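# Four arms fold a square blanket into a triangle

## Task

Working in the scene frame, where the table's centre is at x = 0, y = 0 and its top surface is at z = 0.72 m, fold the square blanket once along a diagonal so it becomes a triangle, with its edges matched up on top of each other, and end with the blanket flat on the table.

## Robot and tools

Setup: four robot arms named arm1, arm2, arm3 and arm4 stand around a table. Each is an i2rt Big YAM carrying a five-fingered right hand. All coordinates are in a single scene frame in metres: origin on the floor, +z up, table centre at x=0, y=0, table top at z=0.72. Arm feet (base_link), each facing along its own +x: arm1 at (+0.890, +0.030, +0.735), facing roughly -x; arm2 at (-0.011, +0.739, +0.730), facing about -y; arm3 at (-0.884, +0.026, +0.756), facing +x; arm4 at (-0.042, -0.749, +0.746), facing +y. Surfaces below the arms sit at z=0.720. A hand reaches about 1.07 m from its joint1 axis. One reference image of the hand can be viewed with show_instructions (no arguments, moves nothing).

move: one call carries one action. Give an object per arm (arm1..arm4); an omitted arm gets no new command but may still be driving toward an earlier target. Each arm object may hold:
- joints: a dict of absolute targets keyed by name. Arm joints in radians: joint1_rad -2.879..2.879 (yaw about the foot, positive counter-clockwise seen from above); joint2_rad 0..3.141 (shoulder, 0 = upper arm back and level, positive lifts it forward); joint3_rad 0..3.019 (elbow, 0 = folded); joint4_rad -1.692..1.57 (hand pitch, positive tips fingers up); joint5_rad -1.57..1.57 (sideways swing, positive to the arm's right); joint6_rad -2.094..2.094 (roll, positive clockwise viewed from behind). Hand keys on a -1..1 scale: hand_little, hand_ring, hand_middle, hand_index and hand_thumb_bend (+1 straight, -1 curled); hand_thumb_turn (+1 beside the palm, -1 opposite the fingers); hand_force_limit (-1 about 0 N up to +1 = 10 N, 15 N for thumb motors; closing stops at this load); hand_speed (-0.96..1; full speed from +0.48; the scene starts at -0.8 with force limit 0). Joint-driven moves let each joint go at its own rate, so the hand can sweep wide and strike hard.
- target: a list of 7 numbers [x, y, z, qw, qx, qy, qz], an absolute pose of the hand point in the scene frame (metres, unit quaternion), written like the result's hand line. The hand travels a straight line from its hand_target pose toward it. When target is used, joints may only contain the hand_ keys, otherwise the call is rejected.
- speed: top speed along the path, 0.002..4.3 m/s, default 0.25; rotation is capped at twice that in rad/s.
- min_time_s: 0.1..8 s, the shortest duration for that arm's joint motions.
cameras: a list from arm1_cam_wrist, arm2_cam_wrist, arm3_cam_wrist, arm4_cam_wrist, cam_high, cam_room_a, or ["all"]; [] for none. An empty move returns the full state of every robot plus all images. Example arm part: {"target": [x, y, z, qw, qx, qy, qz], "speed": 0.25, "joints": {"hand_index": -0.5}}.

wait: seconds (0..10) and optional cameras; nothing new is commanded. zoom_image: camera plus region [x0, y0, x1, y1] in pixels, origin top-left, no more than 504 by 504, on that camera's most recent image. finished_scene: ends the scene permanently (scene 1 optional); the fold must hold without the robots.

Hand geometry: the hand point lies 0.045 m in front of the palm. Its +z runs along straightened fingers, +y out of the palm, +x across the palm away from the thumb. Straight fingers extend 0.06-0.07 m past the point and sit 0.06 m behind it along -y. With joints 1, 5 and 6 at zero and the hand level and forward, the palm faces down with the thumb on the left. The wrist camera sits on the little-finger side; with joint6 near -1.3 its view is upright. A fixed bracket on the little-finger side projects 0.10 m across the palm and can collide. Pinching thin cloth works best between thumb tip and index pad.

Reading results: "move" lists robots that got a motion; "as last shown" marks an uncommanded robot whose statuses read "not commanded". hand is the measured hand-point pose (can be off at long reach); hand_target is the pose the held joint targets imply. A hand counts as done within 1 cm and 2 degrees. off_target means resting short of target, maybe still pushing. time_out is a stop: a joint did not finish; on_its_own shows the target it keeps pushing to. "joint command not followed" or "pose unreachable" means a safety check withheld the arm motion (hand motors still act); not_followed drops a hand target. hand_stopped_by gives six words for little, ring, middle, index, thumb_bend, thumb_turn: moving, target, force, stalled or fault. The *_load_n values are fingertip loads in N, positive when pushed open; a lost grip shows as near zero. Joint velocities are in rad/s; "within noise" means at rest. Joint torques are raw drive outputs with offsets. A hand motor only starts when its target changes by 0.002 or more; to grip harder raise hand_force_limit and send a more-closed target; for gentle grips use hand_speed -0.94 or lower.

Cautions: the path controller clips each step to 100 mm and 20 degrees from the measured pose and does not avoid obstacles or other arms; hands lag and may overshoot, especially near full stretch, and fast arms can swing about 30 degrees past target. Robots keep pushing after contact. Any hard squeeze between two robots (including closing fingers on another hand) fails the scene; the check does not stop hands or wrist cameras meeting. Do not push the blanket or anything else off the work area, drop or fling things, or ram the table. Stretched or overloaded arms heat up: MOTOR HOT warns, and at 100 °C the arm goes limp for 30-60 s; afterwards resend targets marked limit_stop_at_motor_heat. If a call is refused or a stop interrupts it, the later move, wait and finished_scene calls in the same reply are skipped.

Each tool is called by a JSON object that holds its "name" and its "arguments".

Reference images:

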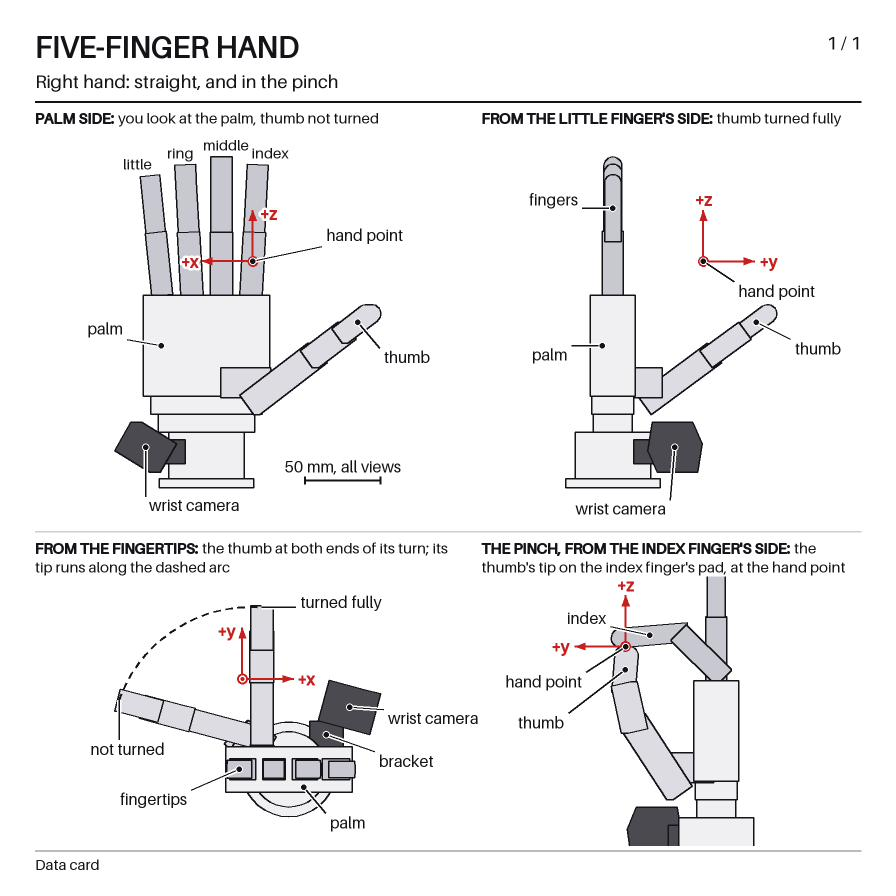

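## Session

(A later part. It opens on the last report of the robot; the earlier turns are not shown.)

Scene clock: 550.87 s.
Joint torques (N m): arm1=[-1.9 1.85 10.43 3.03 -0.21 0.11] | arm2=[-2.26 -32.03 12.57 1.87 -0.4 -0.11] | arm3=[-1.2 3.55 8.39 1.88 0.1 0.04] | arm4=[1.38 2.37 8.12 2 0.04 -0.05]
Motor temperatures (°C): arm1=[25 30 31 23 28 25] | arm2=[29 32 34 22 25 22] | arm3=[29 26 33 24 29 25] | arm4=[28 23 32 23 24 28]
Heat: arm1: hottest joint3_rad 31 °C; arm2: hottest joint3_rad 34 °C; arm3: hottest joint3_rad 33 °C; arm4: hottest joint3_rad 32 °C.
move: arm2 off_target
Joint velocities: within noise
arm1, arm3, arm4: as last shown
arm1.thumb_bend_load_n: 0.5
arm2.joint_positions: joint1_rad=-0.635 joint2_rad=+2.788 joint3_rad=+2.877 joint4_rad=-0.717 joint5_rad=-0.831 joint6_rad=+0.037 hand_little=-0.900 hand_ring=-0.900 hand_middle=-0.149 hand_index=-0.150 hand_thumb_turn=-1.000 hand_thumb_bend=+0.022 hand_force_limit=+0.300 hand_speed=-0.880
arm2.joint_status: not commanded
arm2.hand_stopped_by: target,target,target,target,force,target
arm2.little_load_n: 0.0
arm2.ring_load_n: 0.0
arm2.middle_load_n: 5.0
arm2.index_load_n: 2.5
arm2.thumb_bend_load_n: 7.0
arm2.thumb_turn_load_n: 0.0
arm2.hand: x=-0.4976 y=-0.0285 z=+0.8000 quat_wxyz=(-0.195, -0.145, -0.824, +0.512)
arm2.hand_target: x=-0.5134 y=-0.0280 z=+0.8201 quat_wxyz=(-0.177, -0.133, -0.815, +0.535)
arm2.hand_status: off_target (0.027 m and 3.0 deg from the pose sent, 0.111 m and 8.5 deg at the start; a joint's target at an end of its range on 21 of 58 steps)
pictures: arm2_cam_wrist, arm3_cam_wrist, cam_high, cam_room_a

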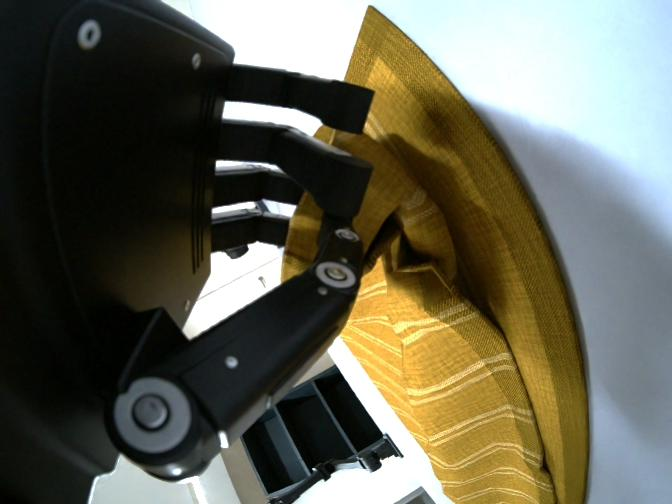

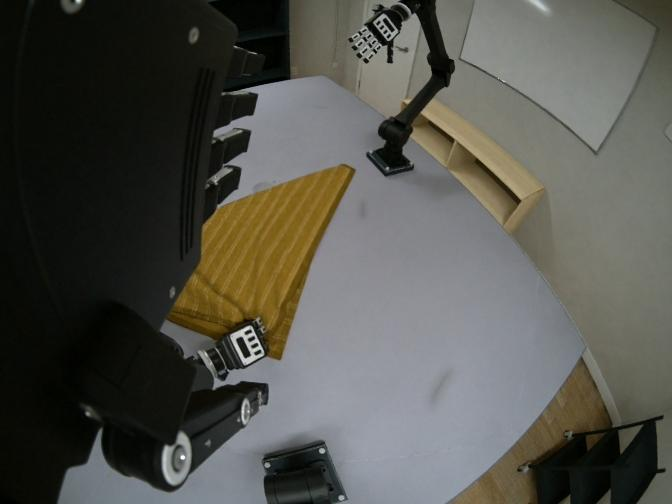

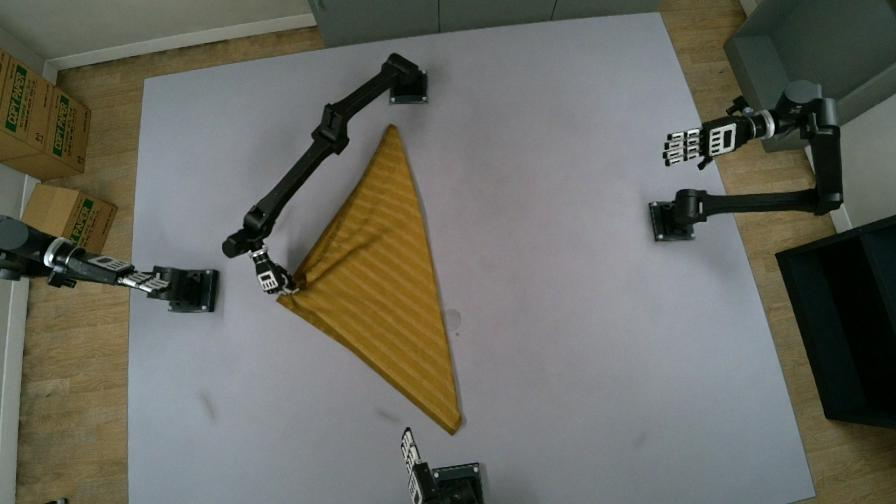

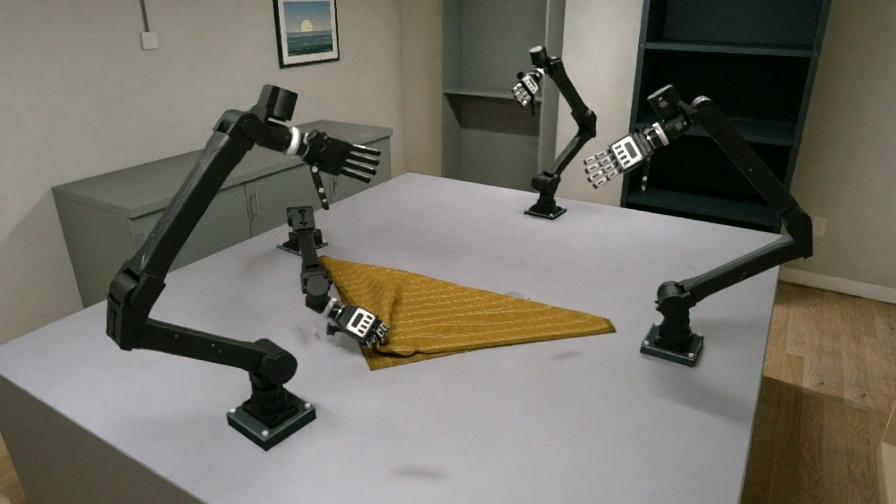

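{"name": "move", "arguments": {"arm2": {"target": [-0.565, -0.040, 0.785, 0.1820, 0.1297, 0.8189, -0.5287], "speed": 0.08}, "cameras": ["cam_high", "cam_room_a", "arm3_cam_wrist", "arm2_cam_wrist"]}}

{"name": "zoom_image", "arguments": {"camera": "cam_room_a", "region": [300, 270, 460, 390]}}

{"name": "zoom_image", "arguments": {"camera": "arm3_cam_wrist", "region": [180, 260, 340, 380]}}

Scene clock: 560.00 s.
Joint torques (N m): arm1=[-2.2 2.02 10.51 2.93 -0.2 0.11] | arm2=[-3.14 -30.97 12.6 2.09 0 0] | arm3=[-2.14 3.08 8.51 1.96 0.1 0.03] | arm4=[1.67 2.9 8.27 1.84 0.08 -0.03]
Motor temperatures (°C): arm1=[25 30 31 23 28 25] | arm2=[29 32 33 22 25 22] | arm3=[29 26 33 24 29 25] | arm4=[28 23 32 23 24 28]
Heat: arm1: hottest joint3_rad 31 °C; arm2: hottest joint3_rad 33 °C; arm3: hottest joint3_rad 33 °C; arm4: hottest joint3_rad 32 °C.
move: arm2 off_target
Joint velocities: within noise
arm1, arm3, arm4: as last shown
arm2.joint_positions: joint1_rad=-0.660 joint2_rad=+2.847 joint3_rad=+2.878 joint4_rad=-0.479 joint5_rad=-0.768 joint6_rad=+0.123 hand_little=-0.900 hand_ring=-0.900 hand_middle=-0.149 hand_index=-0.150 hand_thumb_turn=-1.000 hand_thumb_bend=+0.022 hand_force_limit=+0.300 hand_speed=-0.880
arm2.joint_status: not commanded
arm2.hand_stopped_by: target,target,target,target,force,target
arm2.little_load_n: 0.0
arm2.ring_load_n: 0.0
arm2.middle_load_n: 5.0
arm2.index_load_n: 2.0
arm2.thumb_bend_load_n: 7.5
arm2.thumb_turn_load_n: 0.5
arm2.hand: x=-0.5453 y=-0.0408 z=+0.7769 quat_wxyz=(-0.145, -0.162, -0.795, +0.566)
arm2.hand_target: x=-0.5628 y=-0.0376 z=+0.7851 quat_wxyz=(-0.130, -0.162, -0.786, +0.583)
arm2.hand_status: off_target (0.021 m and 7.6 deg from the pose sent, 0.070 m and 3.0 deg at the start; a joint's target at an end of its range on 43 of 46 steps)
arm4.ring_load_n: -0.5
pictures: arm2_cam_wrist, arm3_cam_wrist, cam_high, cam_room_a

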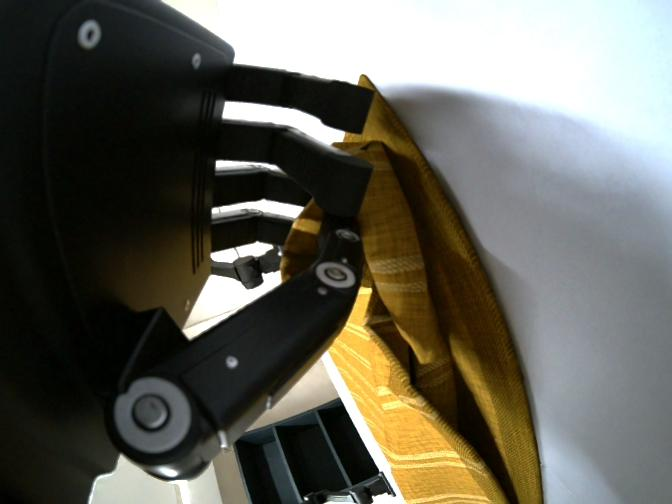

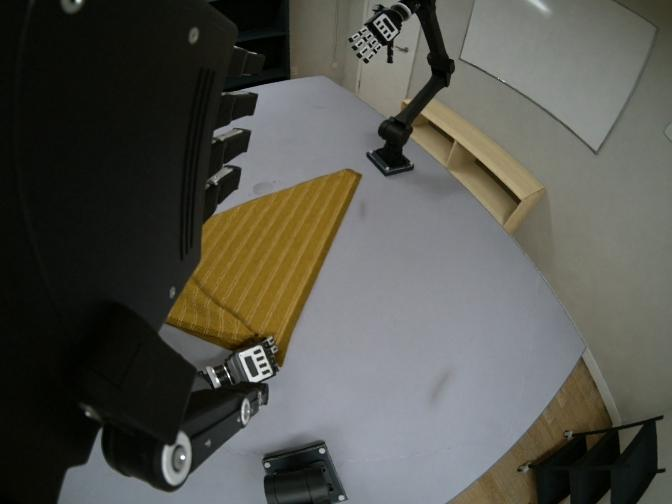

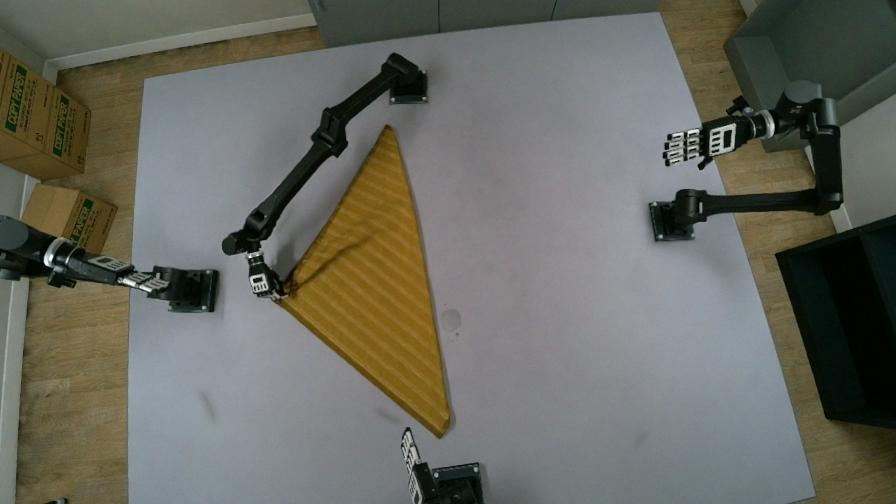

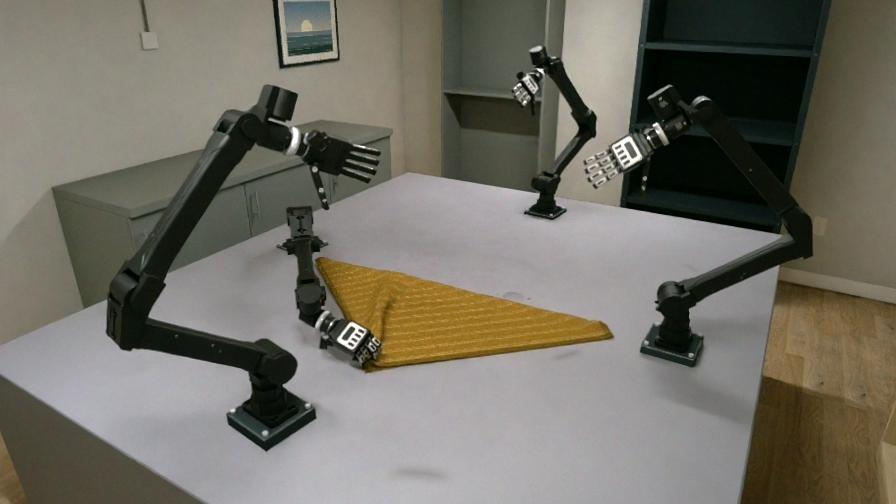

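Scaled by 3.150.

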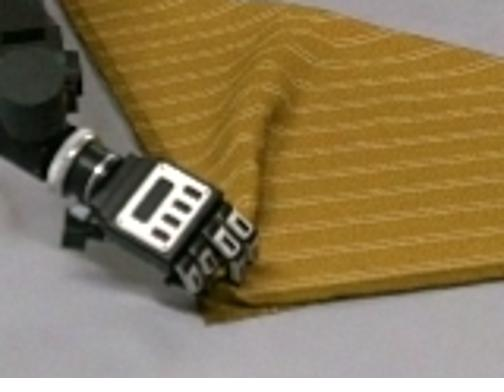

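Scaled by 3.150 from the camera's image (finer frame: 960x720).

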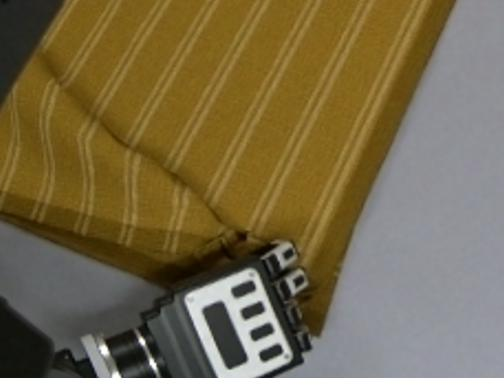

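{"name": "zoom_image", "arguments": {"camera": "cam_high", "region": [380, 350, 500, 450]}}

{"name": "zoom_image", "arguments": {"camera": "cam_high", "region": [340, 110, 460, 210]}}

{"name": "zoom_image", "arguments": {"camera": "cam_high", "region": [240, 230, 360, 330]}}

{"name": "zoom_image", "arguments": {"camera": "arm3_cam_wrist", "region": [280, 130, 400, 230]}}

Scaled by 4.200.

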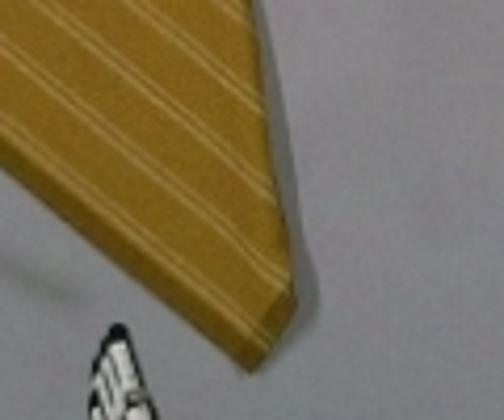

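Scaled by 4.200.

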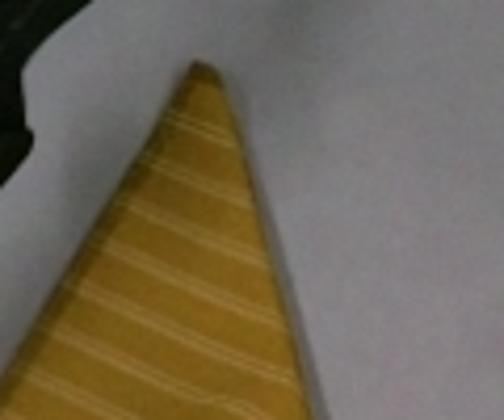

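Scaled by 4.200.

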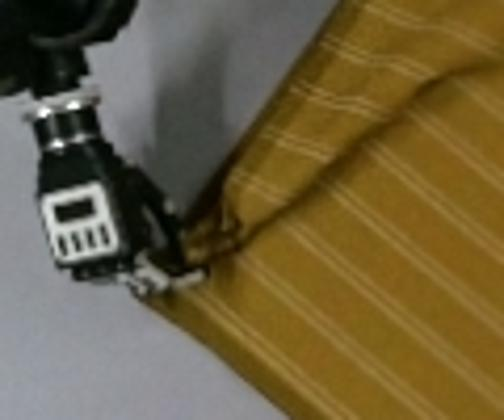

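Scaled by 4.200 from the camera's image (finer frame: 960x720).

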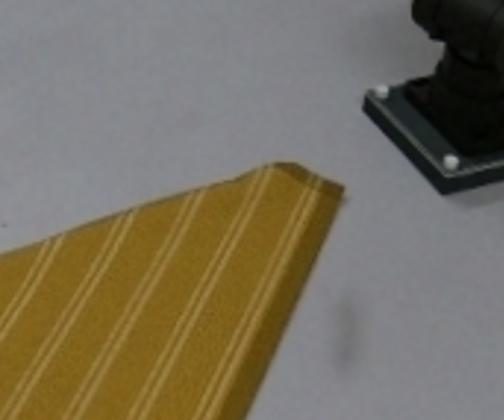

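{"name": "move", "arguments": {"arm2": {"target": [-0.460, -0.025, 0.94, 0.2013, 0.1341, 0.8467, -0.4741], "speed": 0.15}}}

{"name": "move", "arguments": {"arm2": {"target": [-0.320, -0.020, 1.10, 0.2497, 0.1341, 0.8467, -0.4506], "speed": 0.2}}}

{"name": "move", "arguments": {"arm2": {"target": [-0.150, -0.005, 1.18, 0.2729, 0.1192, 0.8488, -0.4368], "speed": 0.2}, "cameras": ["cam_high", "cam_room_a"]}}

{"name": "move", "arguments": {"arm2": {"target": [0.020, 0.010, 1.20, 0.2954, 0.0747, 0.8539, -0.4219], "speed": 0.2}, "cameras": ["cam_high", "cam_room_a"]}}

Scene clock: 640.53 s.
Joint torques (N m): arm1=[-2.32 1.9 10.4 3.03 -0.19 0.11] | arm2=[-1.26 -32.26 11.99 0.94 -0.46 -0.17] | arm3=[-1.38 3.14 8.55 1.95 0.12 -0.01] | arm4=[1.38 2.43 8.34 2.11 0.05 -0.03]
Motor temperatures (°C): arm1=[25 29 31 22 27 25] | arm2=[29 36 36 22 24 22] | arm3=[28 26 33 24 28 25] | arm4=[28 23 32 23 24 28]
Heat: arm1: hottest joint3_rad 31 °C; arm2: hottest joint2_rad 36 °C; arm3: hottest joint3_rad 33 °C; arm4: hottest joint3_rad 32 °C.
move: arm2 off_target
Joint velocities: within noise
arm1, arm3, arm4: as last shown
arm1.thumb_bend_load_n: 0.0
arm2.joint_positions: joint1_rad=-0.604 joint2_rad=+2.629 joint3_rad=+2.882 joint4_rad=-0.921 joint5_rad=-0.777 joint6_rad=+0.065 hand_little=-0.900 hand_ring=-0.900 hand_middle=-0.149 hand_index=-0.150 hand_thumb_turn=-1.000 hand_thumb_bend=+0.022 hand_force_limit=+0.300 hand_speed=-0.880
arm2.joint_status: not commanded
arm2.hand_stopped_by: target,target,target,target,force,target
arm2.little_load_n: 0.0
arm2.ring_load_n: 0.5
arm2.middle_load_n: 5.0
arm2.index_load_n: 2.0
arm2.thumb_bend_load_n: 7.0
arm2.thumb_turn_load_n: 0.0
arm2.hand: x=-0.4609 y=-0.0214 z=+0.9129 quat_wxyz=(-0.196, -0.167, -0.834, +0.489)
arm2.hand_target: x=-0.4587 y=-0.0234 z=+0.9395 quat_wxyz=(-0.185, -0.149, -0.829, +0.506)
arm2.hand_status: off_target (0.027 m and 4.4 deg from the pose sent, 0.185 m and 14.1 deg at the start; a joint's target at an end of its range on 34 of 58 steps)
arm4.ring_load_n: 0.0
pictures: none

Scene clock: 642.37 s.
Joint torques (N m): arm1=[-2.55 1.61 10.45 3.02 -0.18 0.11] | arm2=[-1.49 -30.21 11.47 0.99 -0.35 0.11] | arm3=[-1.08 3.72 8.57 1.94 0.1 0.03] | arm4=[1.32 2.43 8.08 1.99 0.01 -0.05]
Motor temperatures (°C): arm1=[25 29 31 22 27 25] | arm2=[29 36 35 22 24 22] | arm3=[28 26 33 24 28 25] | arm4=[28 23 32 23 24 28]
Heat: arm1: hottest joint3_rad 31 °C; arm2: hottest joint2_rad 36 °C; arm3: hottest joint3_rad 33 °C; arm4: hottest joint3_rad 32 °C.
move: arm2 off_target
Joint velocities: within noise
arm1, arm3, arm4: as last shown
arm1.index_load_n: 0.5
arm2.joint_positions: joint1_rad=-0.478 joint2_rad=+2.413 joint3_rad=+2.882 joint4_rad=-1.137 joint5_rad=-0.774 joint6_rad=+0.153 hand_little=-0.900 hand_ring=-0.900 hand_middle=-0.149 hand_index=-0.150 hand_thumb_turn=-1.000 hand_thumb_bend=+0.022 hand_force_limit=+0.300 hand_speed=-0.880
arm2.joint_status: not commanded
arm2.hand_stopped_by: target,target,target,target,force,target
arm2.little_load_n: 0.0
arm2.ring_load_n: 0.0
arm2.middle_load_n: 5.5
arm2.index_load_n: 2.0
arm2.thumb_bend_load_n: 7.5
arm2.thumb_turn_load_n: 0.0
arm2.hand: x=-0.3242 y=-0.0203 z=+1.0704 quat_wxyz=(-0.246, -0.151, -0.837, +0.466)
arm2.hand_target: x=-0.3190 y=-0.0182 z=+1.0989 quat_wxyz=(-0.243, -0.147, -0.829, +0.482)
arm2.hand_status: off_target (0.030 m and 2.9 deg from the pose sent, 0.234 m and 8.6 deg at the start; a joint's target at an end of its range on 40 of 55 steps)
arm4.middle_load_n: -0.5
pictures: none

Scene clock: 644.23 s.
Joint torques (N m): arm1=[-2.37 1.85 10.43 3 -0.19 0.11] | arm2=[-1.49 -28.34 6.87 1.07 -0.34 0.12] | arm3=[-1.32 3.55 8.4 1.88 0.1 0.05] | arm4=[1.03 2.49 8.13 1.95 0.07 -0.03]
Motor temperatures (°C): arm1=[25 29 31 22 27 25] | arm2=[29 36 35 21 24 22] | arm3=[28 26 33 24 28 25] | arm4=[28 23 32 23 24 28]
Heat: arm1: hottest joint3_rad 31 °C; arm2: hottest joint2_rad 36 °C; arm3: hottest joint3_rad 33 °C; arm4: hottest joint3_rad 32 °C.
move: arm2 off_target
Joint velocities: within noise
arm1, arm3, arm4: as last shown
arm1.ring_load_n: -0.5
arm1.index_load_n: 0.0
arm2.joint_positions: joint1_rad=-0.279 joint2_rad=+2.232 joint3_rad=+2.835 joint4_rad=-1.270 joint5_rad=-0.692 joint6_rad=+0.212 hand_little=-0.900 hand_ring=-0.900 hand_middle=-0.149 hand_index=-0.150 hand_thumb_turn=-1.000 hand_thumb_bend=+0.022 hand_force_limit=+0.300 hand_speed=-0.880
arm2.joint_status: not commanded
arm2.hand_stopped_by: target,target,target,target,force,target
arm2.little_load_n: 0.0
arm2.ring_load_n: 0.0
arm2.middle_load_n: 6.0
arm2.index_load_n: 2.0
arm2.thumb_bend_load_n: 7.0
arm2.thumb_turn_load_n: 0.0
arm2.hand: x=-0.1538 y=-0.0116 z=+1.1659 quat_wxyz=(-0.270, -0.112, -0.852, +0.434)
arm2.hand_target: x=-0.1500 y=-0.0051 z=+1.1802 quat_wxyz=(-0.273, -0.119, -0.849, +0.436)
arm2.hand_status: off_target (0.016 m and 1.0 deg from the pose sent, 0.206 m and 6.0 deg at the start)
arm4.middle_load_n: 0.0

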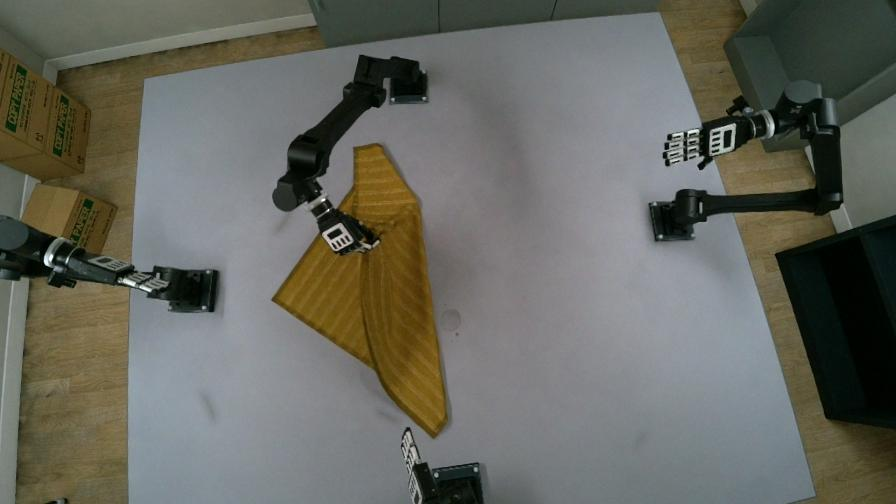

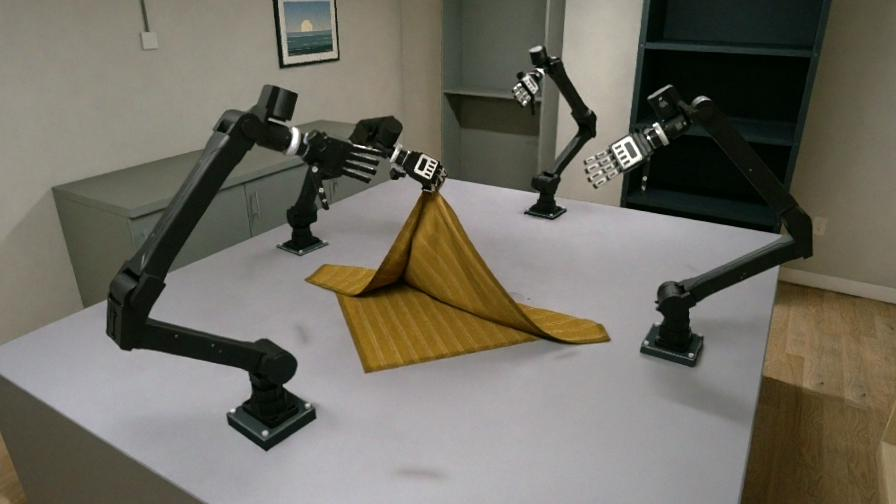

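Scene clock: 645.90 s.
Joint torques (N m): arm1=[-2.14 1.73 10.43 3 -0.19 0.13] | arm2=[-1.55 -25.41 7.41 1.92 -0.32 0.1] | arm3=[-1.49 3.19 8.44 1.92 0.1 0.03] | arm4=[1.44 2.78 8.17 2.03 0.08 -0.02]
Motor temperatures (°C): arm1=[25 29 31 22 27 25] | arm2=[29 36 35 21 24 22] | arm3=[28 26 33 24 28 25] | arm4=[28 23 32 23 24 28]
Heat: arm1: hottest joint3_rad 31 °C; arm2: hottest joint2_rad 36 °C; arm3: hottest joint3_rad 33 °C; arm4: hottest joint3_rad 32 °C.
move: arm2 off_target
Joint velocities: within noise
arm1, arm3, arm4: as last shown
arm2.joint_positions: joint1_rad=-0.044 joint2_rad=+1.968 joint3_rad=+2.428 joint4_rad=-1.090 joint5_rad=-0.586 joint6_rad=+0.307 hand_little=-0.900 hand_ring=-0.900 hand_middle=-0.149 hand_index=-0.150 hand_thumb_turn=-1.000 hand_thumb_bend=+0.022 hand_force_limit=+0.300 hand_speed=-0.880
arm2.joint_status: not commanded
arm2.hand_stopped_by: target,target,target,target,force,target
arm2.little_load_n: 0.0
arm2.ring_load_n: 0.0
arm2.middle_load_n: 6.0
arm2.index_load_n: 2.0
arm2.thumb_bend_load_n: 7.5
arm2.thumb_turn_load_n: 0.0
arm2.hand: x=+0.0187 y=+0.0077 z=+1.1864 quat_wxyz=(-0.292, -0.071, -0.861, +0.411)
arm2.hand_target: x=+0.0201 y=+0.0103 z=+1.2000 quat_wxyz=(-0.295, -0.074, -0.854, +0.421)
arm2.hand_status: off_target (0.014 m and 1.6 deg from the pose sent, 0.178 m and 5.4 deg at the start)

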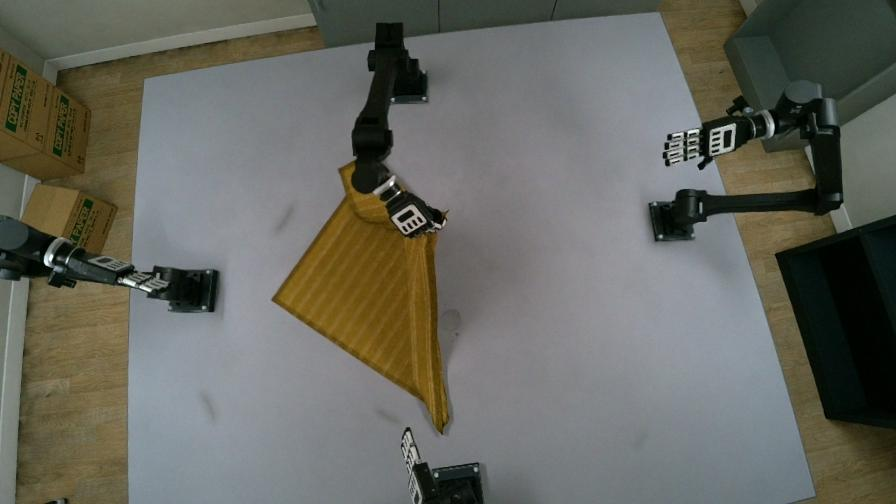

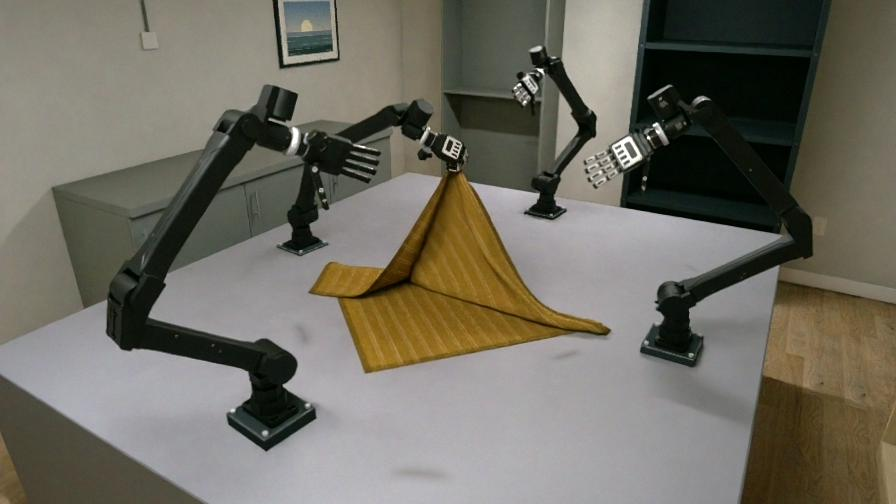

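{"name": "move", "arguments": {"arm2": {"target": [0.180, 0.020, 1.18, 0.2363, -0.0631, 0.9040, -0.3504], "speed": 0.2}}}

{"name": "move", "arguments": {"arm2": {"target": [0.360, 0.030, 1.07, 0.2113, -0.2345, 0.8754, -0.3660], "speed": 0.2}, "cameras": ["cam_high", "cam_room_a", "arm1_cam_wrist"]}}

Scene clock: 657.30 s.
Joint torques (N m): arm1=[-2.2 1.79 10.5 2.99 -0.19 0.13] | arm2=[-1.55 -25 10.95 0.99 -0.29 -0.17] | arm3=[-1.14 3.43 8.38 1.91 0.05 -0.01] | arm4=[1.08 2.49 8.12 1.87 0.05 -0.04]
Motor temperatures (°C): arm1=[25 29 31 22 27 25] | arm2=[29 35 33 21 24 22] | arm3=[28 26 33 24 28 25] | arm4=[28 23 32 23 24 28]
Heat: arm1: hottest joint3_rad 31 °C; arm2: hottest joint2_rad 35 °C; arm3: hottest joint3_rad 33 °C; arm4: hottest joint3_rad 32 °C.
move: arm2 off_target
Joint velocities: within noise
arm1, arm3, arm4: as last shown
arm1.ring_load_n: 0.0
arm2.joint_positions: joint1_rad=+0.223 joint2_rad=+2.204 joint3_rad=+2.879 joint4_rad=-1.428 joint5_rad=-0.404 joint6_rad=+0.184 hand_little=-0.900 hand_ring=-0.900 hand_middle=-0.149 hand_index=-0.150 hand_thumb_turn=-1.000 hand_thumb_bend=+0.022 hand_force_limit=+0.300 hand_speed=-0.880
arm2.joint_status: not commanded
arm2.hand_stopped_by: target,target,target,target,force,target
arm2.little_load_n: 0.0
arm2.ring_load_n: 0.0
arm2.middle_load_n: 6.0
arm2.index_load_n: 2.0
arm2.thumb_bend_load_n: 7.0
arm2.thumb_turn_load_n: 0.0
arm2.hand: x=+0.1794 y=+0.0183 z=+1.1604 quat_wxyz=(-0.242, +0.044, -0.901, +0.356)
arm2.hand_target: x=+0.1798 y=+0.0213 z=+1.1788 quat_wxyz=(-0.242, +0.054, -0.893, +0.376)
arm2.hand_status: off_target (0.020 m and 2.4 deg from the pose sent, 0.162 m and 18.7 deg at the start; a joint's target at an end of its range on 24 of 55 steps)
pictures: none

Scene clock: 659.20 s.
Joint torques (N m): arm1=[-2.02 1.61 10.47 2.99 -0.19 0.1] | arm2=[-0.97 -25.82 8.47 1.99 -0.2 -0.17] | arm3=[-1.79 3.08 8.47 1.89 0.11 0.03] | arm4=[1.14 2.61 8.12 1.99 0.03 -0.03]
Motor temperatures (°C): arm1=[25 29 31 22 27 25] | arm2=[29 35 33 21 24 22] | arm3=[28 26 33 24 28 25] | arm4=[28 23 32 23 24 28]
Heat: arm1: hottest joint3_rad 31 °C; arm2: hottest joint2_rad 35 °C; arm3: hottest joint3_rad 33 °C; arm4: hottest joint3_rad 32 °C.
move: arm2 done
Joint velocities: within noise
arm1.joint_positions: joint1_rad=-0.225 joint2_rad=+0.645 joint3_rad=+1.432 joint4_rad=-1.154 joint5_rad=-0.283 joint6_rad=-1.069 hand_little=+1.000 hand_ring=+1.000 hand_middle=+1.000 hand_index=+1.000 hand_thumb_turn=+1.000 hand_thumb_bend=+1.000 hand_force_limit=+0.000 hand_speed=-0.800
arm1.joint_status: not commanded
arm1.hand_stopped_by: target,target,target,target,target,target
arm1.little_load_n: 0.0
arm1.ring_load_n: 0.0
arm1.middle_load_n: 0.0
arm1.index_load_n: -0.5
arm1.thumb_bend_load_n: 0.0
arm1.thumb_turn_load_n: 0.0
arm1.hand: x=+0.6381 y=+0.0969 z=+1.2699 quat_wxyz=(-0.551, +0.255, +0.778, -0.164)
arm1.hand_target: x=+0.6396 y=+0.0964 z=+1.2821 quat_wxyz=(-0.562, +0.251, +0.771, -0.163)
arm1.hand_status: not commanded
arm2.joint_positions: joint1_rad=+0.489 joint2_rad=+2.214 joint3_rad=+2.668 joint4_rad=-1.210 joint5_rad=-0.302 joint6_rad=-0.002 hand_little=-0.900 hand_ring=-0.900 hand_middle=-0.149 hand_index=-0.150 hand_thumb_turn=-1.000 hand_thumb_bend=+0.022 hand_force_limit=+0.300 hand_speed=-0.880
arm2.joint_status: not commanded
arm2.hand_stopped_by: target,target,target,target,force,target
arm2.little_load_n: 0.0
arm2.ring_load_n: 0.0
arm2.middle_load_n: 5.0
arm2.index_load_n: 2.0
arm2.thumb_bend_load_n: 7.0
arm2.thumb_turn_load_n: 0.0
arm2.hand: x=+0.3560 y=+0.0362 z=+1.0728 quat_wxyz=(-0.212, +0.227, -0.881, +0.357)
arm2.hand_target: x=+0.3600 y=+0.0302 z=+1.0701 quat_wxyz=(-0.211, +0.235, -0.875, +0.366)
arm2.hand_status: done (0.008 m and 1.4 deg from the pose sent, 0.202 m and 22.4 deg at the start)
arm3.joint_positions: joint1_rad=-0.097 joint2_rad=+0.637 joint3_rad=+1.444 joint4_rad=-1.217 joint5_rad=+0.223 joint6_rad=-1.202 hand_little=+1.000 hand_ring=+1.000 hand_middle=+1.000 hand_index=+1.000 hand_thumb_turn=+1.000 hand_thumb_bend=+1.000 hand_force_limit=+0.000 hand_speed=-0.800
arm3.joint_status: not commanded
arm3.hand_stopped_by: target,target,target,target,target,target
arm3.little_load_n: 0.0
arm3.ring_load_n: 0.0
arm3.middle_load_n: 0.0
arm3.index_load_n: 0.0
arm3.thumb_bend_load_n: 0.0
arm3.thumb_turn_load_n: 0.0
arm3.hand: x=-0.6818 y=-0.1131 z=+1.2968 quat_wxyz=(+0.049, +0.774, -0.302, +0.555)
arm3.hand_target: x=-0.6838 y=-0.1127 z=+1.3041 quat_wxyz=(+0.048, +0.769, -0.301, +0.562)
arm3.hand_status: not commanded
arm4.joint_positions: joint1_rad=+0.314 joint2_rad=+0.626 joint3_rad=+1.400 joint4_rad=-1.391 joint5_rad=-0.025 joint6_rad=-1.114 hand_little=+1.000 hand_ring=+1.000 hand_middle=+1.000 hand_index=+1.000 hand_thumb_turn=+1.000 hand_thumb_bend=+1.000 hand_force_limit=+0.000 hand_speed=-0.800
arm4.joint_status: not commanded
arm4.hand_stopped_by: target,target,target,target,target,target
arm4.little_load_n: 0.0
arm4.ring_load_n: 0.0
arm4.middle_load_n: 0.0
arm4.index_load_n: 0.0
arm4.thumb_bend_load_n: 0.0
arm4.thumb_turn_load_n: 0.0
arm4.hand: x=-0.0677 y=-0.5334 z=+1.2217 quat_wxyz=(-0.429, +0.673, +0.578, +0.171)
arm4.hand_target: x=-0.0677 y=-0.5333 z=+1.2322 quat_wxyz=(-0.439, +0.668, +0.575, +0.176)
arm4.hand_status: not commanded
pictures: arm1_cam_wrist, cam_high, cam_room_a

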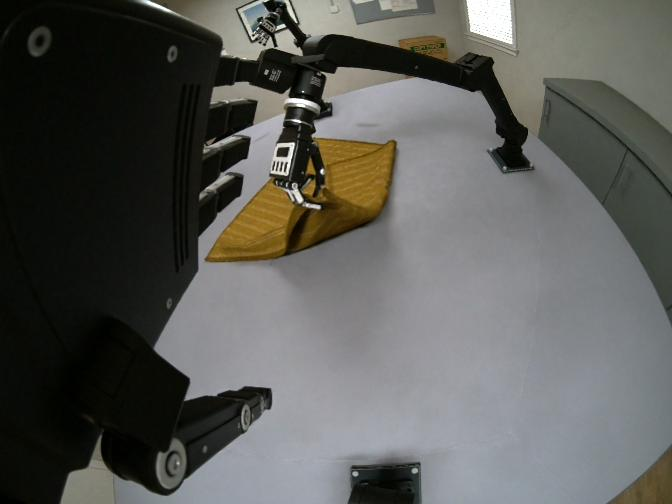

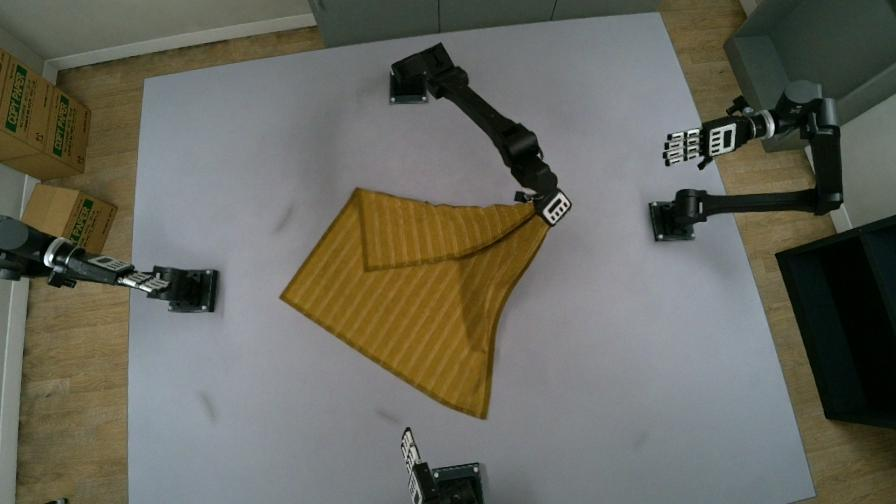

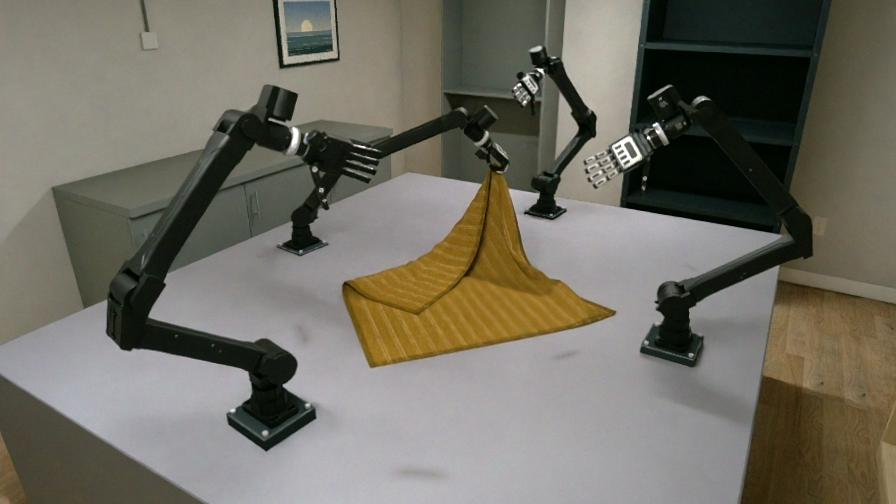

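{"name": "move", "arguments": {"arm2": {"target": [0.475, 0.060, 0.93, 0.1790, -0.3837, 0.8211, -0.3829], "speed": 0.15}}}

{"name": "move", "arguments": {"arm2": {"target": [0.533, 0.050, 0.80, 0.1790, -0.3837, 0.8211, -0.3829], "speed": 0.12}, "cameras": ["cam_high", "cam_room_a", "arm1_cam_wrist"]}}

Scene clock: 669.67 s.
Joint torques (N m): arm1=[-2.14 1.9 10.47 3.02 -0.2 0.11] | arm2=[-0.5 -27.46 8.1 2.09 -0.17 -0.23] | arm3=[-1.55 3.19 8.58 1.91 0.09 0.01] | arm4=[1.38 2.26 8.17 2 0.04 -0.01]
Motor temperatures (°C): arm1=[25 29 31 22 27 25] | arm2=[29 34 32 21 24 22] | arm3=[28 25 33 24 28 25] | arm4=[28 23 32 23 24 28]
Heat: arm1: hottest joint3_rad 31 °C; arm2: hottest joint2_rad 34 °C; arm3: hottest joint3_rad 33 °C; arm4: hottest joint3_rad 32 °C.
move: arm2 done
Joint velocities: within noise
arm1, arm3, arm4: as last shown
arm1.index_load_n: 0.0
arm2.joint_positions: joint1_rad=+0.653 joint2_rad=+2.204 joint3_rad=+2.282 joint4_rad=-0.817 joint5_rad=-0.242 joint6_rad=-0.205 hand_little=-0.900 hand_ring=-0.900 hand_middle=-0.149 hand_index=-0.150 hand_thumb_turn=-1.000 hand_thumb_bend=+0.022 hand_force_limit=+0.300 hand_speed=-0.880
arm2.joint_status: not commanded
arm2.hand_stopped_by: target,target,target,target,force,target
arm2.little_load_n: 0.0
arm2.ring_load_n: 0.0
arm2.middle_load_n: 5.0
arm2.index_load_n: 2.0
arm2.thumb_bend_load_n: 7.0
arm2.thumb_turn_load_n: 0.0
arm2.hand: x=+0.4679 y=+0.0597 z=+0.9320 quat_wxyz=(-0.179, +0.374, -0.828, +0.376)
arm2.hand_target: x=+0.4751 y=+0.0601 z=+0.9302 quat_wxyz=(-0.179, +0.384, -0.821, +0.383)
arm2.hand_status: done (0.007 m and 1.6 deg from the pose sent, 0.187 m and 19.8 deg at the start)
pictures: none

Scene clock: 671.53 s.
Joint torques (N m): arm1=[-1.9 1.85 10.47 3.04 -0.2 0.12] | arm2=[-0.44 -28.63 9.96 1.98 -0.04 0.05] | arm3=[-1.44 3.25 8.46 1.98 0.1 0.04] | arm4=[0.97 2.43 7.99 2.07 0.05 -0.04]
Motor temperatures (°C): arm1=[25 29 31 22 27 25] | arm2=[29 34 32 21 24 22] | arm3=[28 25 33 24 28 25] | arm4=[28 23 32 23 24 28]
Heat: arm1: hottest joint3_rad 31 °C; arm2: hottest joint2_rad 34 °C; arm3: hottest joint3_rad 33 °C; arm4: hottest joint3_rad 32 °C.
move: arm2 off_target
Joint velocities: within noise
arm1, arm3, arm4: as last shown
arm2.joint_positions: joint1_rad=+0.709 joint2_rad=+2.370 joint3_rad=+2.227 joint4_rad=-0.601 joint5_rad=-0.204 joint6_rad=-0.199 hand_little=-0.900 hand_ring=-0.900 hand_middle=-0.149 hand_index=-0.150 hand_thumb_turn=-1.000 hand_thumb_bend=+0.022 hand_force_limit=+0.300 hand_speed=-0.880
arm2.joint_status: not commanded
arm2.hand_stopped_by: target,target,target,target,force,target
arm2.little_load_n: 0.0
arm2.ring_load_n: 0.0
arm2.middle_load_n: 5.0
arm2.index_load_n: 2.0
arm2.thumb_bend_load_n: 7.0
arm2.thumb_turn_load_n: 0.0
arm2.hand: x=+0.5213 y=+0.0530 z=+0.7964 quat_wxyz=(-0.174, +0.388, -0.825, +0.372)
arm2.hand_target: x=+0.5328 y=+0.0504 z=+0.8002 quat_wxyz=(-0.179, +0.384, -0.821, +0.383)
arm2.hand_status: off_target (0.013 m and 1.5 deg from the pose sent, 0.147 m and 1.6 deg at the start)
pictures: arm1_cam_wrist, cam_high, cam_room_a

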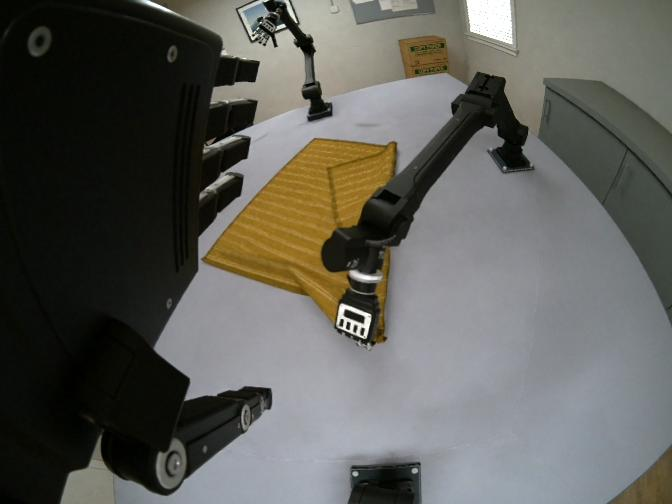

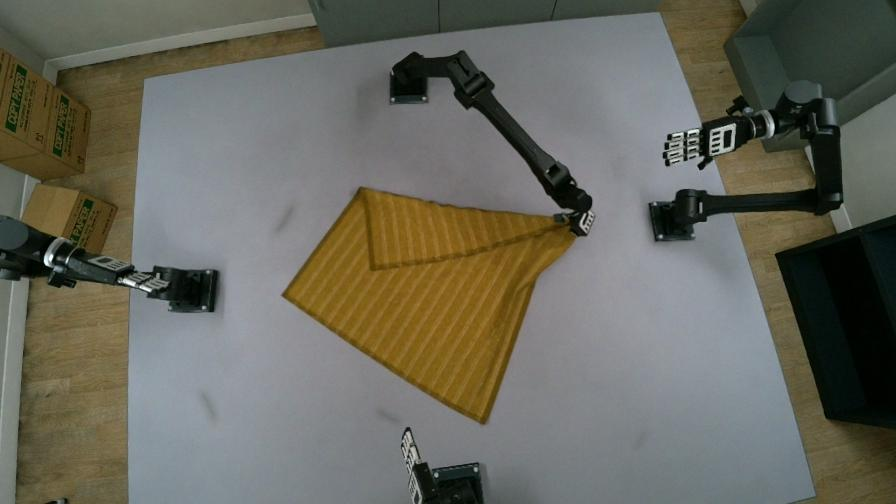

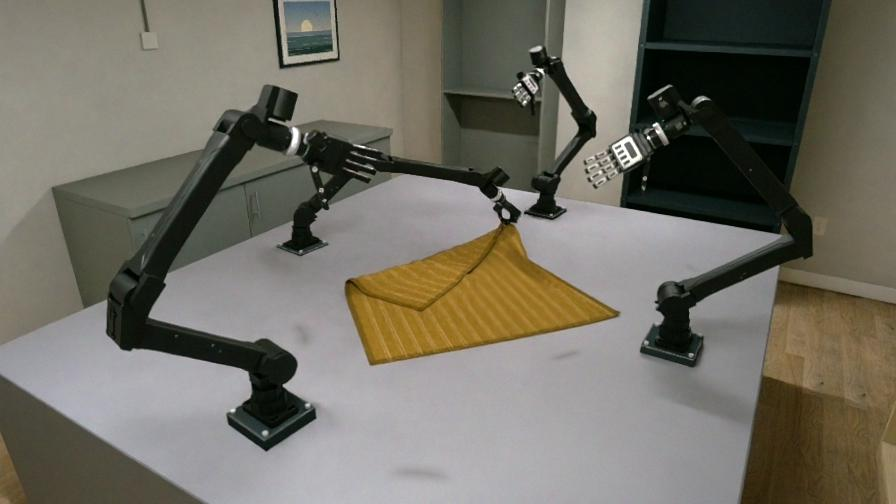

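{"name": "move", "arguments": {"cameras": ["cam_high", "cam_room_a", "arm2_cam_wrist"]}}

Scene clock: 691.23 s.
Joint torques (N m): arm1=[-2.2 1.49 10.44 3.02 -0.19 0.14] | arm2=[-0.62 -28.63 9.98 2.02 -0.02 0.06] | arm3=[-1.32 3.49 8.31 1.94 0.1 0.02] | arm4=[0.79 2.9 7.98 2.13 0.04 -0.05]
Motor temperatures (°C): arm1=[25 29 31 22 27 25] | arm2=[29 35 32 21 24 22] | arm3=[28 25 34 24 28 25] | arm4=[28 23 32 23 23 28]
Heat: arm1: hottest joint3_rad 31 °C; arm2: hottest joint2_rad 35 °C; arm3: hottest joint3_rad 34 °C; arm4: hottest joint3_rad 32 °C.
Joint velocities: within noise
arm1.joint_positions: joint1_rad=-0.225 joint2_rad=+0.645 joint3_rad=+1.432 joint4_rad=-1.154 joint5_rad=-0.283 joint6_rad=-1.069 hand_little=+1.000 hand_ring=+1.000 hand_middle=+1.000 hand_index=+1.000 hand_thumb_turn=+1.000 hand_thumb_bend=+1.000 hand_force_limit=+0.000 hand_speed=-0.800
arm1.joint_status: not commanded
arm1.hand_stopped_by: target,target,target,target,target,target
arm1.little_load_n: 0.0
arm1.ring_load_n: 0.0
arm1.middle_load_n: 0.0
arm1.index_load_n: -0.5
arm1.thumb_bend_load_n: 0.0
arm1.thumb_turn_load_n: 0.0
arm1.hand: x=+0.6381 y=+0.0969 z=+1.2699 quat_wxyz=(-0.551, +0.255, +0.778, -0.164) (m; scene frame)
arm1.hand_target: x=+0.6396 y=+0.0964 z=+1.2821 quat_wxyz=(-0.562, +0.251, +0.771, -0.163) (m; scene frame)
arm1.hand_status: not commanded
arm2.joint_positions: joint1_rad=+0.709 joint2_rad=+2.370 joint3_rad=+2.227 joint4_rad=-0.601 joint5_rad=-0.204 joint6_rad=-0.199 hand_little=-0.900 hand_ring=-0.900 hand_middle=-0.149 hand_index=-0.150 hand_thumb_turn=-1.000 hand_thumb_bend=+0.022 hand_force_limit=+0.300 hand_speed=-0.880
arm2.joint_status: not commanded
arm2.hand_stopped_by: target,target,target,target,force,target
arm2.little_load_n: 0.0
arm2.ring_load_n: 0.5
arm2.middle_load_n: 4.5
arm2.index_load_n: 2.0
arm2.thumb_bend_load_n: 7.0
arm2.thumb_turn_load_n: 0.0
arm2.hand: x=+0.5213 y=+0.0530 z=+0.7964 quat_wxyz=(-0.174, +0.388, -0.825, +0.372) (m; scene frame)
arm2.hand_target: x=+0.5327 y=+0.0504 z=+0.8002 quat_wxyz=(-0.179, +0.384, -0.821, +0.383) (m; scene frame)
arm2.hand_status: off_target (0.013 m and 1.5 deg from the pose sent, 0.147 m and 1.6 deg at the start)
arm3.joint_positions: joint1_rad=-0.097 joint2_rad=+0.637 joint3_rad=+1.444 joint4_rad=-1.217 joint5_rad=+0.223 joint6_rad=-1.202 hand_little=+1.000 hand_ring=+1.000 hand_middle=+1.000 hand_index=+1.000 hand_thumb_turn=+1.000 hand_thumb_bend=+1.000 hand_force_limit=+0.000 hand_speed=-0.800
arm3.joint_status: not commanded
arm3.hand_stopped_by: target,target,target,target,target,target
arm3.little_load_n: 0.0
arm3.ring_load_n: 0.0
arm3.middle_load_n: 0.0
arm3.index_load_n: 0.0
arm3.thumb_bend_load_n: 0.0
arm3.thumb_turn_load_n: 0.0
arm3.hand: x=-0.6818 y=-0.1131 z=+1.2968 quat_wxyz=(+0.049, +0.774, -0.302, +0.555) (m; scene frame)
arm3.hand_target: x=-0.6838 y=-0.1127 z=+1.3041 quat_wxyz=(+0.048, +0.769, -0.301, +0.562) (m; scene frame)
arm3.hand_status: not commanded
arm4.joint_positions: joint1_rad=+0.314 joint2_rad=+0.626 joint3_rad=+1.400 joint4_rad=-1.391 joint5_rad=-0.025 joint6_rad=-1.114 hand_little=+1.000 hand_ring=+1.000 hand_middle=+1.000 hand_index=+1.000 hand_thumb_turn=+1.000 hand_thumb_bend=+1.000 hand_force_limit=+0.000 hand_speed=-0.800
arm4.joint_status: not commanded
arm4.hand_stopped_by: target,target,target,target,target,target
arm4.little_load_n: 0.0
arm4.ring_load_n: 0.0
arm4.middle_load_n: 0.0
arm4.index_load_n: 0.0
arm4.thumb_bend_load_n: 0.0
arm4.thumb_turn_load_n: 0.0
arm4.hand: x=-0.0677 y=-0.5334 z=+1.2217 quat_wxyz=(-0.429, +0.673, +0.578, +0.171) (m; scene frame)
arm4.hand_target: x=-0.0677 y=-0.5333 z=+1.2322 quat_wxyz=(-0.439, +0.668, +0.575, +0.176) (m; scene frame)
arm4.hand_status: not commanded
pictures: arm2_cam_wrist, cam_high, cam_room_a

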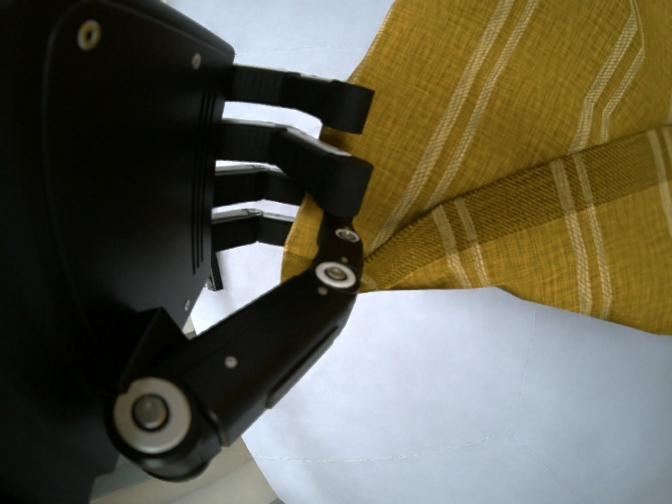

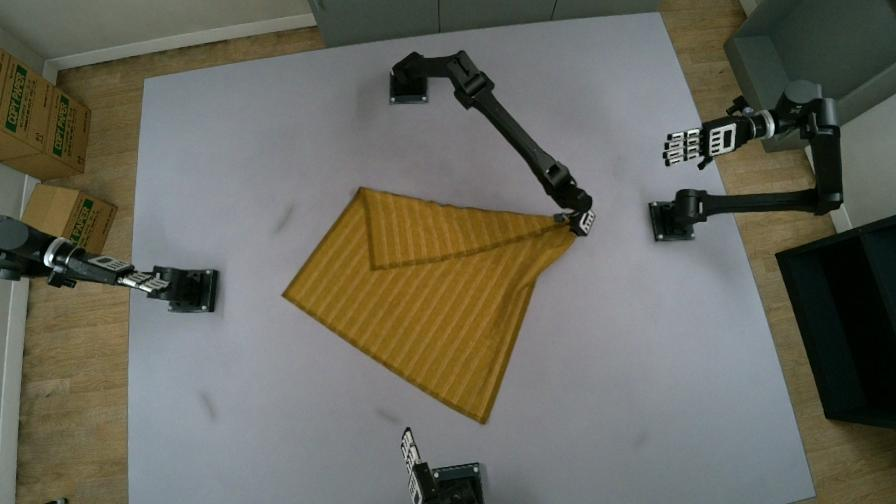

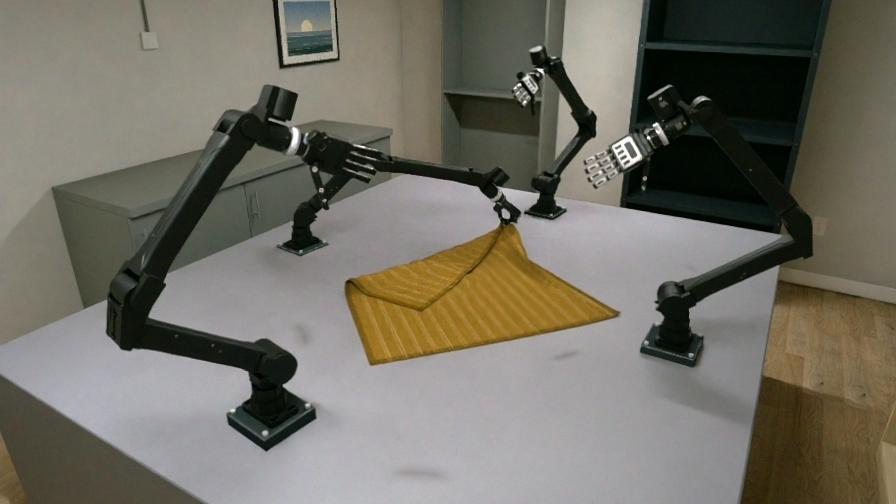

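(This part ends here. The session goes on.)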